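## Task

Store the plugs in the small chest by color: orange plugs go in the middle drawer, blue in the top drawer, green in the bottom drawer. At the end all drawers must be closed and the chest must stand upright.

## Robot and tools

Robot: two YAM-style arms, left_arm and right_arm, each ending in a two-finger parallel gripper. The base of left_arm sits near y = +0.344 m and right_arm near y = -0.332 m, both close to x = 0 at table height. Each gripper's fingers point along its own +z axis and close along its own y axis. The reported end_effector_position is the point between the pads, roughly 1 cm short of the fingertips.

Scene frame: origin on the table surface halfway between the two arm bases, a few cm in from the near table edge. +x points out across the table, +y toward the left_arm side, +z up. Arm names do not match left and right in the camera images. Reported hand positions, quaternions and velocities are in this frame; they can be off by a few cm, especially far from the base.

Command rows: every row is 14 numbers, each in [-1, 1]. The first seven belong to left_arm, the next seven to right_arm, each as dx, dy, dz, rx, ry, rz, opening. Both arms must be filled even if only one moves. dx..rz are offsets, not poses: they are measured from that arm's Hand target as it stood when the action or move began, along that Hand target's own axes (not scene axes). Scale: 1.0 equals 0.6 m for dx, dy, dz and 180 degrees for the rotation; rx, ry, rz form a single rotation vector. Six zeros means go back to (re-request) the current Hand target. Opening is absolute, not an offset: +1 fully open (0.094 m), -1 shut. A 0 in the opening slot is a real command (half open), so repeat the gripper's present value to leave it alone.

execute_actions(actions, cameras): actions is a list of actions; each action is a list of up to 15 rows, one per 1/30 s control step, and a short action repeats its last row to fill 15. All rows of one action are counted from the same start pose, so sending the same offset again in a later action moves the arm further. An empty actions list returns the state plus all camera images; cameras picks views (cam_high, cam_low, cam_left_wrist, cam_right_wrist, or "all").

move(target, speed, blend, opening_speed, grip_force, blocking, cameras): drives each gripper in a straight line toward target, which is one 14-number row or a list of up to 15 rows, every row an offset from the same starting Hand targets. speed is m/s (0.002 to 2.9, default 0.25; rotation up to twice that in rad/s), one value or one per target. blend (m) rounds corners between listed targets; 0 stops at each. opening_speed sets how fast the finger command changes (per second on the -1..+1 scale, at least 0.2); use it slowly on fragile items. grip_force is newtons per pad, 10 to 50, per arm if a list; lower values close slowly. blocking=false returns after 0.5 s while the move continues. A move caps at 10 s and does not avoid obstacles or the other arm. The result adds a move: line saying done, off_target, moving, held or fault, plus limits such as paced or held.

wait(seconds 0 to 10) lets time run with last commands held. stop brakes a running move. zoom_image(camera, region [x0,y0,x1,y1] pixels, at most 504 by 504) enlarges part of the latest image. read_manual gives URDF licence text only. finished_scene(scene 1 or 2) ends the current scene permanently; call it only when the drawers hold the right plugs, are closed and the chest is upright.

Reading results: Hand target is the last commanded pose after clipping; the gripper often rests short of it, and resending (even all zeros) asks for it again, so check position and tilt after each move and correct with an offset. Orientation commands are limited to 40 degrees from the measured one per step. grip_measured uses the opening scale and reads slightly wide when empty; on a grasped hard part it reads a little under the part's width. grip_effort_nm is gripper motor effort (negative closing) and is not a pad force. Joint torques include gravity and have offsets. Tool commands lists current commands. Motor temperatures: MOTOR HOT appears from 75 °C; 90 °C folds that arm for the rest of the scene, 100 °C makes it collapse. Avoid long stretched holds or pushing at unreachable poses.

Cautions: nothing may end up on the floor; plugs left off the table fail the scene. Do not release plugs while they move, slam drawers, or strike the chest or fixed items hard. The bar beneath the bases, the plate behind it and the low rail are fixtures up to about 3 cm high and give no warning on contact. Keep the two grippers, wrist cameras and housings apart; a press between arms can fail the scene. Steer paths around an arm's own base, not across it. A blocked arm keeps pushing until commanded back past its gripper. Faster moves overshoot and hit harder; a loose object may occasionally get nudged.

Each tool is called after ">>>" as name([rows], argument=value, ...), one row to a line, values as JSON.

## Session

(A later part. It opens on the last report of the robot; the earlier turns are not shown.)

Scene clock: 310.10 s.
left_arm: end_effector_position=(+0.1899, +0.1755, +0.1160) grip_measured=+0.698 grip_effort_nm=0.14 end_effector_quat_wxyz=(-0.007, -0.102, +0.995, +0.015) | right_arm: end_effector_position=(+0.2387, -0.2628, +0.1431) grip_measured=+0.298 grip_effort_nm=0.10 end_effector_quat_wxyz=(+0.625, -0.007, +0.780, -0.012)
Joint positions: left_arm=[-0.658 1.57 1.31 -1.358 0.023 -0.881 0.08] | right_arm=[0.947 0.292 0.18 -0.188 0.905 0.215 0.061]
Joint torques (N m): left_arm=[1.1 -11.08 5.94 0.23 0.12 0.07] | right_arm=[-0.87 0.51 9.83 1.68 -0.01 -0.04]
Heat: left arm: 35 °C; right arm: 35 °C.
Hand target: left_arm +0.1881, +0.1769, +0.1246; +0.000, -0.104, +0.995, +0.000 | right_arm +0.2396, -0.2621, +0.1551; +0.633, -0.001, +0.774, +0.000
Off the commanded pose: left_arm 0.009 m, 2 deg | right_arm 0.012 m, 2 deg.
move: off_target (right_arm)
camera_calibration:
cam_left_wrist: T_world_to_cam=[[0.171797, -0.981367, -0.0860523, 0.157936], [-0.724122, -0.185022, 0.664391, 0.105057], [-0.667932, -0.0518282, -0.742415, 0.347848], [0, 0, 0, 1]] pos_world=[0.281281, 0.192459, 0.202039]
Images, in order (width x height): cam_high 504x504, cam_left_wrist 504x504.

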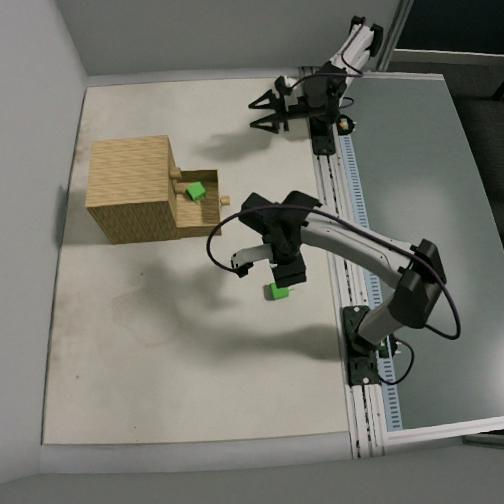

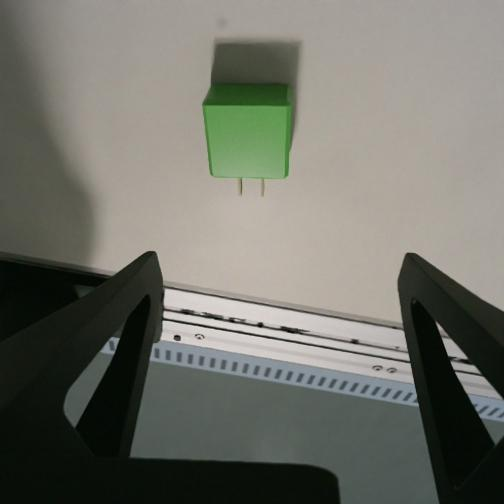

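>>> move(target=[-0.014,0.029,0.168,0,0,0,0.7,0,0,0,0,0,0,0.3], speed=0.12)

>>> move(target=[0,0,0,0,0,0,-0.6,0,0,0,0,0,0,0.3], opening_speed=0.8, cameras=["cam_left_wrist"])

Scene clock: 312.77 s.
left_arm: end_effector_position=(+0.1889, +0.1972, +0.0258) grip_measured=+0.698 grip_effort_nm=0.14 end_effector_quat_wxyz=(-0.001, -0.105, +0.994, +0.007) | right_arm: end_effector_position=(+0.2387, -0.2628, +0.1431) grip_measured=+0.298 grip_effort_nm=0.10 end_effector_quat_wxyz=(+0.625, -0.007, +0.780, -0.012)
Joint positions: left_arm=[-0.604 1.565 0.937 -0.973 0.023 -0.832 0.08] | right_arm=[0.947 0.292 0.18 -0.188 0.905 0.215 0.061]
Joint torques (N m): left_arm=[1.18 -6.42 5.57 0.52 0.06 0.11] | right_arm=[-0.85 0.51 9.84 1.68 -0.01 -0.04]
Heat: left arm: 35 °C; right arm: 35 °C.
Hand target: left_arm +0.1927, +0.1957, +0.0238; +0.000, -0.104, +0.995, +0.000 | right_arm +0.2396, -0.2621, +0.1551; +0.633, -0.001, +0.774, +0.000
Off the commanded pose: left_arm 0.004 m, 1 deg | right_arm 0.012 m, 2 deg.
move: off_target (right_arm)

Scene clock: 314.60 s.
left_arm: end_effector_position=(+0.1892, +0.1968, +0.0258) grip_measured=-0.161 grip_effort_nm=-1.02 end_effector_quat_wxyz=(+0.000, -0.105, +0.994, +0.006) | right_arm: end_effector_position=(+0.2387, -0.2628, +0.1431) grip_measured=+0.298 grip_effort_nm=0.10 end_effector_quat_wxyz=(+0.625, -0.007, +0.780, -0.012)
Joint positions: left_arm=[-0.604 1.565 0.937 -0.971 0.024 -0.832 0.039] | right_arm=[0.947 0.292 0.18 -0.188 0.905 0.215 0.061]
Joint torques (N m): left_arm=[1.46 -6.17 5.72 0.49 0.1 0.09] | right_arm=[-0.85 0.54 9.85 1.68 0 -0.04]
Heat: left arm: 35 °C; right arm: 35 °C.
Hand target: left_arm +0.1927, +0.1957, +0.0238; +0.000, -0.104, +0.995, +0.000 | right_arm +0.2396, -0.2621, +0.1551; +0.633, -0.001, +0.774, +0.000
Off the commanded pose: left_arm 0.004 m, 1 deg | right_arm 0.012 m, 2 deg.
move: off_target (right_arm)
camera_calibration:
cam_left_wrist: T_world_to_cam=[[0.177122, -0.981785, -0.0687496, 0.169848], [-0.73305, -0.178214, 0.656412, 0.168908], [-0.656708, -0.065868, -0.751263, 0.2824], [0, 0, 0, 1]] pos_world=[0.279188, 0.215457, 0.11296]
Images, in order (width x height): cam_left_wrist 504x504.

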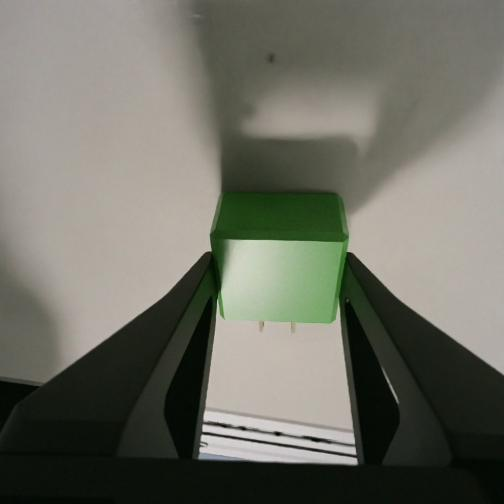

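>>> move([
  [0,0,-0.21,0,0,0,-0.6,0,0,0,0,0,0,0.3],
  [-0.257,-0.426,-0.21,0.0656,-0.273,0.1405,-0.6,0,0,0,0,0,0,0.3],
], blend=[0.02,0], cameras=["cam_left_wrist"])

Scene clock: 319.13 s.
left_arm: end_effector_position=(+0.3833, -0.0132, +0.1343) grip_measured=-0.161 grip_effort_nm=-1.02 end_effector_quat_wxyz=(+0.390, +0.126, +0.911, -0.049) | right_arm: end_effector_position=(+0.2387, -0.2628, +0.1431) grip_measured=+0.298 grip_effort_nm=0.10 end_effector_quat_wxyz=(+0.625, -0.007, +0.780, -0.012)
Joint positions: left_arm=[-0.838 1.985 1.606 -0.498 -0.388 -0.45 0.039] | right_arm=[0.947 0.292 0.18 -0.188 0.905 0.215 0.061]
Joint torques (N m): left_arm=[0.5 -11.59 10.06 1.98 -0.44 0.1] | right_arm=[-0.85 0.53 9.84 1.68 -0.01 -0.04]
Heat: left arm: 35 °C; right arm: 36 °C.
Hand target: left_arm +0.3966, -0.0224, +0.1495; +0.419, +0.119, +0.898, -0.055 | right_arm +0.2396, -0.2621, +0.1551; +0.633, -0.001, +0.774, +0.000
Off the commanded pose: left_arm 0.022 m, 4 deg | right_arm 0.012 m, 2 deg.
move: off_target (left_arm, right_arm)
camera_calibration:
cam_left_wrist: T_world_to_cam=[[-0.249404, -0.96591, -0.0693923, 0.100563], [-0.962703, 0.255061, -0.0902639, 0.396661], [0.104886, 0.044292, -0.993497, 0.219644], [0, 0, 0, 1]] pos_world=[0.38391, -0.0137665, 0.260999]
Images, in order (width x height): cam_left_wrist 504x504.

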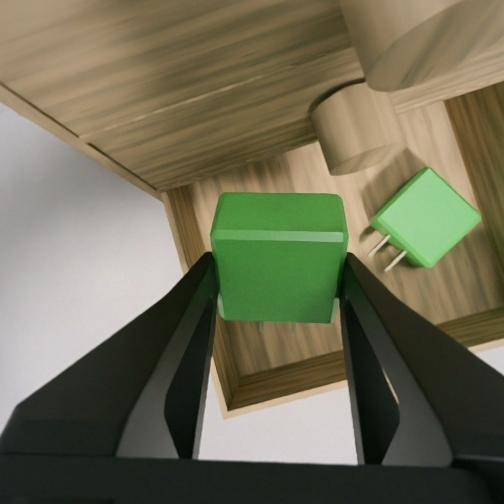

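>>> move(target=[0.104,-0.006,0.083,0,0,0,-0.6,0,0,0,0,0,0,0.3], speed=0.1, cameras=["cam_left_wrist"])

>>> move(target=[0,0,0,0,0,0,0.05,0,0,0,0,0,0,0.3], opening_speed=0.5, cameras=["cam_left_wrist"])

Scene clock: 321.53 s.
left_arm: end_effector_position=(+0.3872, -0.0217, +0.0671) grip_measured=-0.161 grip_effort_nm=-1.02 end_effector_quat_wxyz=(+0.400, +0.127, +0.906, -0.055) | right_arm: end_effector_position=(+0.2387, -0.2628, +0.1431) grip_measured=+0.298 grip_effort_nm=0.10 end_effector_quat_wxyz=(+0.625, -0.007, +0.780, -0.012)
Joint positions: left_arm=[-0.851 2.07 1.438 -0.22 -0.398 -0.449 0.039] | right_arm=[0.947 0.292 0.18 -0.188 0.905 0.215 0.061]
Joint torques (N m): left_arm=[0.12 -11.99 6.87 2.13 -0.4 0.04] | right_arm=[-0.87 0.53 9.85 1.68 -0.01 -0.04]
Heat: left arm: 35 °C; right arm: 36 °C.
Hand target: left_arm +0.3940, -0.0252, +0.0697; +0.419, +0.119, +0.898, -0.055 | right_arm +0.2396, -0.2621, +0.1551; +0.633, -0.001, +0.774, +0.000
Off the commanded pose: left_arm 0.008 m, 3 deg | right_arm 0.012 m, 2 deg.
move: off_target (left_arm, right_arm)
camera_calibration:
cam_left_wrist: T_world_to_cam=[[-0.254965, -0.964948, -0.0621904, 0.0903624], [-0.958628, 0.260668, -0.114391, 0.396587], [0.126592, 0.0304518, -0.991487, 0.143968], [0, 0, 0, 1]] pos_world=[0.384993, -0.0205663, 0.193728]
Images, in order (width x height): cam_left_wrist 504x504.

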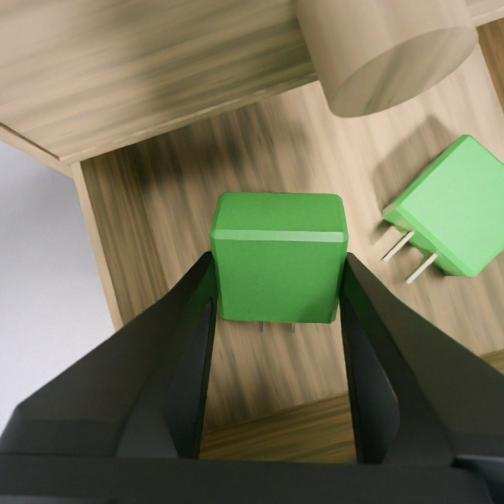

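Scene clock: 323.03 s.
left_arm: end_effector_position=(+0.3886, -0.0226, +0.0689) grip_measured=+0.047 grip_effort_nm=0.14 end_effector_quat_wxyz=(+0.404, +0.126, +0.904, -0.057) | right_arm: end_effector_position=(+0.2387, -0.2628, +0.1431) grip_measured=+0.298 grip_effort_nm=0.10 end_effector_quat_wxyz=(+0.625, -0.007, +0.780, -0.012)
Joint positions: left_arm=[-0.851 2.07 1.438 -0.21 -0.401 -0.449 0.049] | right_arm=[0.947 0.292 0.18 -0.188 0.905 0.215 0.061]
Joint torques (N m): left_arm=[0.08 -12.03 6.99 2.08 -0.43 0.05] | right_arm=[-0.87 0.51 9.87 1.68 -0.01 -0.04]
Heat: left arm: 35 °C; right arm: 36 °C.
Hand target: left_arm +0.3939, -0.0252, +0.0697; +0.419, +0.119, +0.898, -0.055 | right_arm +0.2396, -0.2621, +0.1551; +0.633, -0.001, +0.774, +0.000
Off the commanded pose: left_arm 0.006 m, 2 deg | right_arm 0.012 m, 2 deg.
move: off_target (right_arm)
camera_calibration:
cam_left_wrist: T_world_to_cam=[[-0.252639, -0.9658, -0.0583373, 0.0886951], [-0.958072, 0.258129, -0.124368, 0.398814], [0.135173, 0.0244713, -0.99052, 0.142114], [0, 0, 0, 1]] pos_world=[0.38529, -0.0207613, 0.195541]
Images, in order (width x height): cam_left_wrist 504x504.

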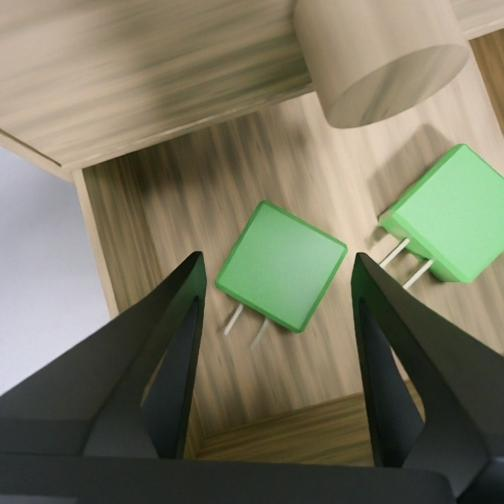

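>>> move([
  [-0.128,0,-0.107,0,0,0,0.05,0,0,0,0,0,0,-0.9],
  [0.082,0.257,-0.358,0,0,0,0.05,0.031,0.345,-0.028,0,0,0,-0.9],
  [0.082,0.257,-0.358,0,0,0,0.05,0.165,0.345,0.049,0,0,0,-0.9],
], blend=[0.02,0.01,0], cameras=["cam_right_wrist","cam_low","cam_high"])

Scene clock: 328.40 s.
left_arm: end_effector_position=(+0.2433, +0.1739, +0.1677) grip_measured=+0.047 grip_effort_nm=0.14 end_effector_quat_wxyz=(+0.415, +0.118, +0.901, -0.052) | right_arm: end_effector_position=(+0.2479, -0.0555, +0.0569) grip_measured=-0.898 grip_effort_nm=-0.09 end_effector_quat_wxyz=(+0.635, +0.002, +0.773, -0.002)
Joint positions: left_arm=[-0.768 1.024 0.807 -0.587 -0.371 -0.386 0.049] | right_arm=[1.37 1.841 0.59 0.625 1.295 0.611 0.005]
Joint torques (N m): left_arm=[1.22 -4.15 6.8 1.89 -0.03 0.15] | right_arm=[-0.65 -5.35 4.22 1.52 0.16 -0.04]
Motor temperatures (°C): left_arm=[18 35 35 28 19 20 21] | right_arm=[18 28 36 28 16 20 20]
Heat: left arm: 35 °C; right arm: 36 °C.
Hand target: left_arm +0.2445, +0.1745, +0.1701; +0.419, +0.119, +0.898, -0.055 | right_arm +0.2486, -0.0551, +0.0523; +0.633, +0.000, +0.774, +0.000
Off the commanded pose: left_arm 0.003 m, 1 deg | right_arm 0.005 m, 0 deg.
move: done; blend cut to 0 m at target 1
camera_calibration:
cam_right_wrist: T_world_to_cam=[[0.033434, -0.99845, -0.0444842, -0.0528372], [-0.79325, 0.00056565, -0.608896, 0.241374], [0.607978, 0.0556449, -0.792002, 0.024818], [0, 0, 0, 1]] pos_world=[0.178148, -0.0542729, 0.164277]
Images, in order (width x height): cam_high 504x504, cam_low 504x504, cam_right_wrist 504x504.

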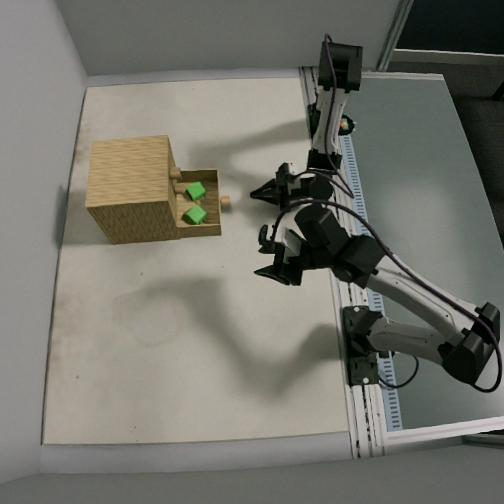

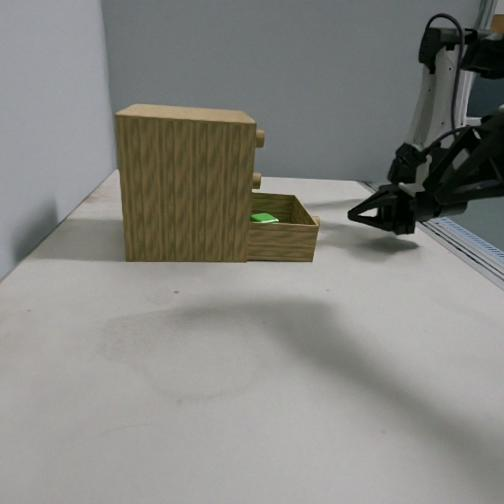

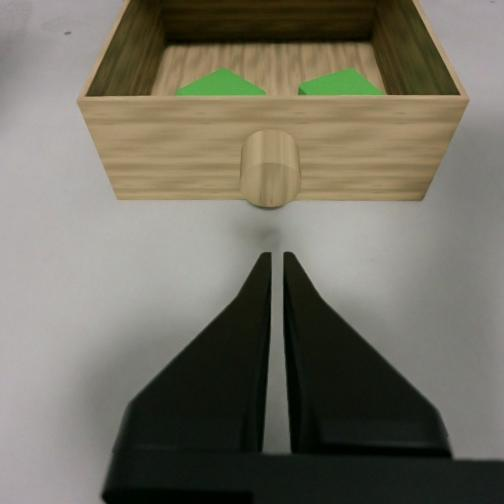

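>>> move([
  [0,0,0,0,0,0,0.05,-0.012,0.002,0.08,0,0,0,-0.9],
  [0,0,0,0,0,0,0.05,-0.047,0.008,0.28,0,0,0,-0.9],
], blend=[0.01,0], speed=0.1, cameras=["cam_right_wrist","cam_low","cam_high"])

Scene clock: 331.23 s.
left_arm: end_effector_position=(+0.2433, +0.1739, +0.1677) grip_measured=+0.047 grip_effort_nm=0.14 end_effector_quat_wxyz=(+0.415, +0.118, +0.901, -0.052) | right_arm: end_effector_position=(+0.4145, -0.0575, +0.0463) grip_measured=-0.898 grip_effort_nm=-0.08 end_effector_quat_wxyz=(+0.631, +0.002, +0.776, -0.008)
Joint positions: left_arm=[-0.768 1.024 0.807 -0.587 -0.371 -0.386 0.049] | right_arm=[0.902 2.107 0.86 0.981 0.87 0.199 0.005]
Joint torques (N m): left_arm=[1.26 -4.12 6.61 1.89 -0.09 0.13] | right_arm=[-0.38 -7.64 7.23 1.76 -0.05 -0.04]
Heat: left arm: 35 °C; right arm: 35 °C.
Hand target: left_arm +0.2445, +0.1745, +0.1701; +0.419, +0.119, +0.898, -0.055 | right_arm +0.4188, -0.0501, +0.0465; +0.633, -0.001, +0.774, +0.000
Off the commanded pose: left_arm 0.003 m, 1 deg | right_arm 0.009 m, 1 deg.
move: done
camera_calibration:
cam_right_wrist: T_world_to_cam=[[0.0248555, -0.999063, -0.035421, -0.0578523], [-0.799478, 0.001407, -0.600693, 0.36933], [0.60018, 0.0432488, -0.798695, -0.0820389], [0, 0, 0, 1]] pos_world=[0.345948, -0.0547697, 0.154281]
Images, in order (width x height): cam_high 504x504, cam_low 504x504, cam_right_wrist 504x504.

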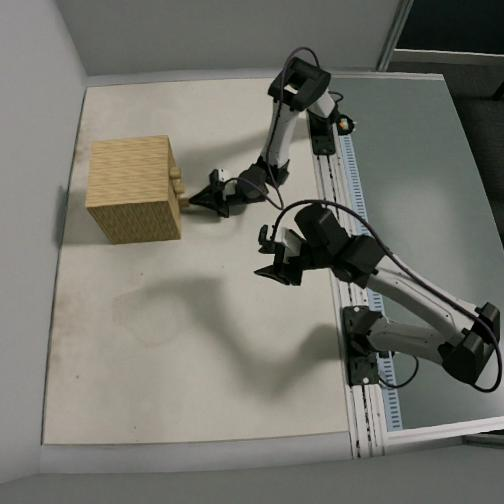

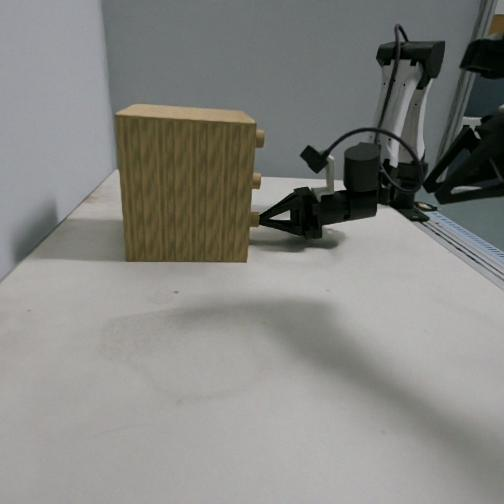

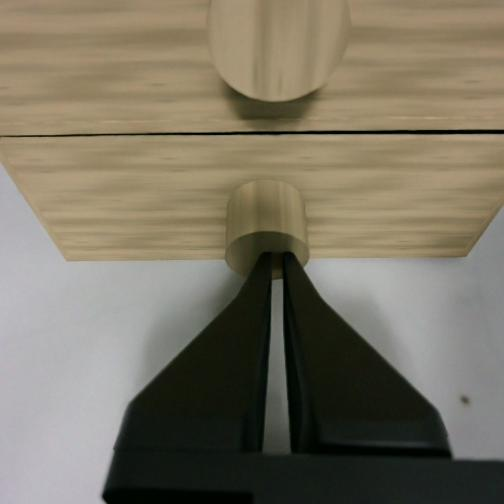

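>>> move(target=[0,0,0,0,0,0,0.05,-0.006,0.005,0.014,0,0,0,-0.9], speed=0.05, cameras=["cam_right_wrist","cam_low"])

Scene clock: 332.33 s.
left_arm: end_effector_position=(+0.2433, +0.1739, +0.1677) grip_measured=+0.047 grip_effort_nm=0.14 end_effector_quat_wxyz=(+0.415, +0.118, +0.901, -0.052) | right_arm: end_effector_position=(+0.4190, -0.0552, +0.0467) grip_measured=-0.899 grip_effort_nm=-0.07 end_effector_quat_wxyz=(+0.630, +0.001, +0.776, -0.010)
Joint positions: left_arm=[-0.768 1.024 0.807 -0.587 -0.371 -0.386 0.049] | right_arm=[0.897 2.115 0.883 0.966 0.867 0.195 0.005]
Joint torques (N m): left_arm=[1.13 -4.22 6.82 1.89 -0.11 0.09] | right_arm=[-1.05 -7.56 8.49 1.7 -0.14 -0.05]
Heat: left arm: 35 °C; right arm: 35 °C.
Hand target: left_arm +0.2445, +0.1745, +0.1701; +0.419, +0.119, +0.898, -0.055 | right_arm +0.4277, -0.0471, +0.0484; +0.633, -0.001, +0.774, +0.000
Off the commanded pose: left_arm 0.003 m, 1 deg | right_arm 0.012 m, 1 deg.
move: off_target (right_arm)
camera_calibration:
cam_right_wrist: T_world_to_cam=[[0.0240373, -0.999222, -0.0312753, -0.0555162], [-0.800194, -0.000477745, -0.599741, 0.373251], [0.599259, 0.0394425, -0.799583, -0.0843376], [0, 0, 0, 1]] pos_world=[0.350548, -0.0519681, 0.154683]
Images, in order (width x height): cam_low 504x504, cam_right_wrist 504x504.

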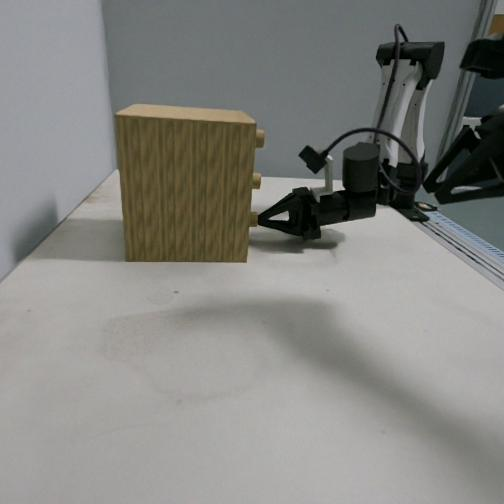

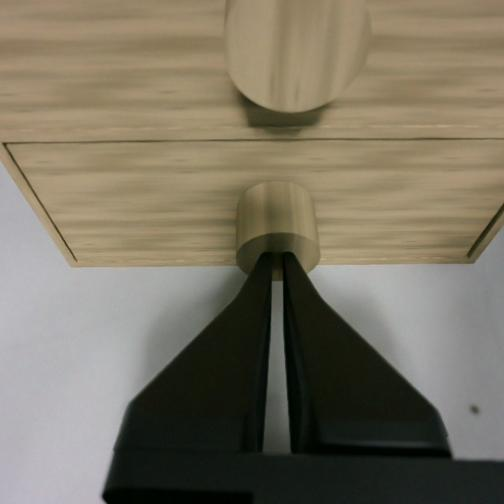

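Shut now. Back off and verify all.

>>> move(target=[0,0,0,0,0,0,0.05,-0.3,0,-0.33,0,0,0,-0.9], cameras=["cam_right_wrist","cam_high"])

Scene clock: 335.07 s.
left_arm: end_effector_position=(+0.2433, +0.1739, +0.1677) grip_measured=+0.047 grip_effort_nm=0.14 end_effector_quat_wxyz=(+0.415, +0.118, +0.901, -0.052) | right_arm: end_effector_position=(+0.2695, -0.0497, +0.2497) grip_measured=-0.899 grip_effort_nm=-0.07 end_effector_quat_wxyz=(+0.627, -0.018, +0.779, -0.013)
Joint positions: left_arm=[-0.768 1.024 0.807 -0.587 -0.371 -0.386 0.049] | right_arm=[1.321 1.415 1.072 -0.238 1.237 0.516 0.005]
Joint torques (N m): left_arm=[1.16 -3.96 6.54 1.87 -0.08 0.09] | right_arm=[0.13 -5.61 10.55 1.37 0.39 0.11]
Heat: left arm: 35 °C; right arm: 35 °C.
Hand target: left_arm +0.2445, +0.1745, +0.1701; +0.419, +0.119, +0.898, -0.055 | right_arm +0.2694, -0.0472, +0.2642; +0.633, +0.000, +0.774, +0.000
Off the commanded pose: left_arm 0.003 m, 1 deg | right_arm 0.015 m, 3 deg.
move: off_target (right_arm)
camera_calibration:
cam_right_wrist: T_world_to_cam=[[0.0494677, -0.99877, -0.00342133, -0.053865], [-0.805265, -0.0378568, -0.591705, 0.37293], [0.590847, 0.0320253, -0.806147, 0.170956], [0, 0, 0, 1]] pos_world=[0.201963, -0.0451557, 0.358295]
Images, in order (width x height): cam_high 504x504, cam_right_wrist 504x504.

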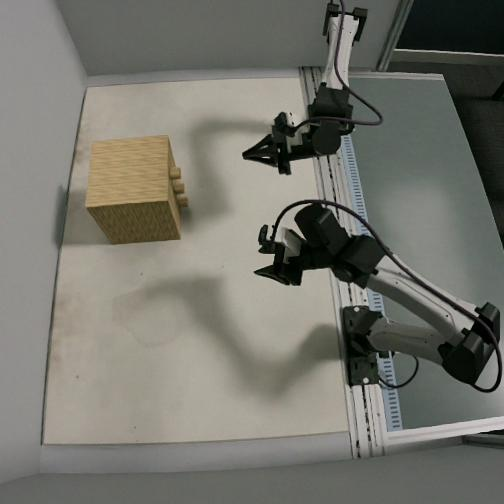

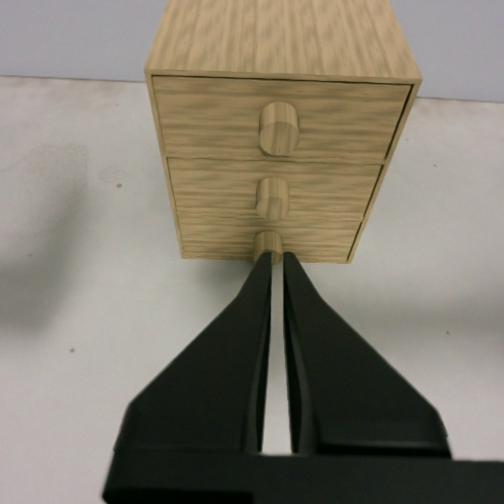

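>>> finished_scene(scene=1)

The scene is finished: the task was done.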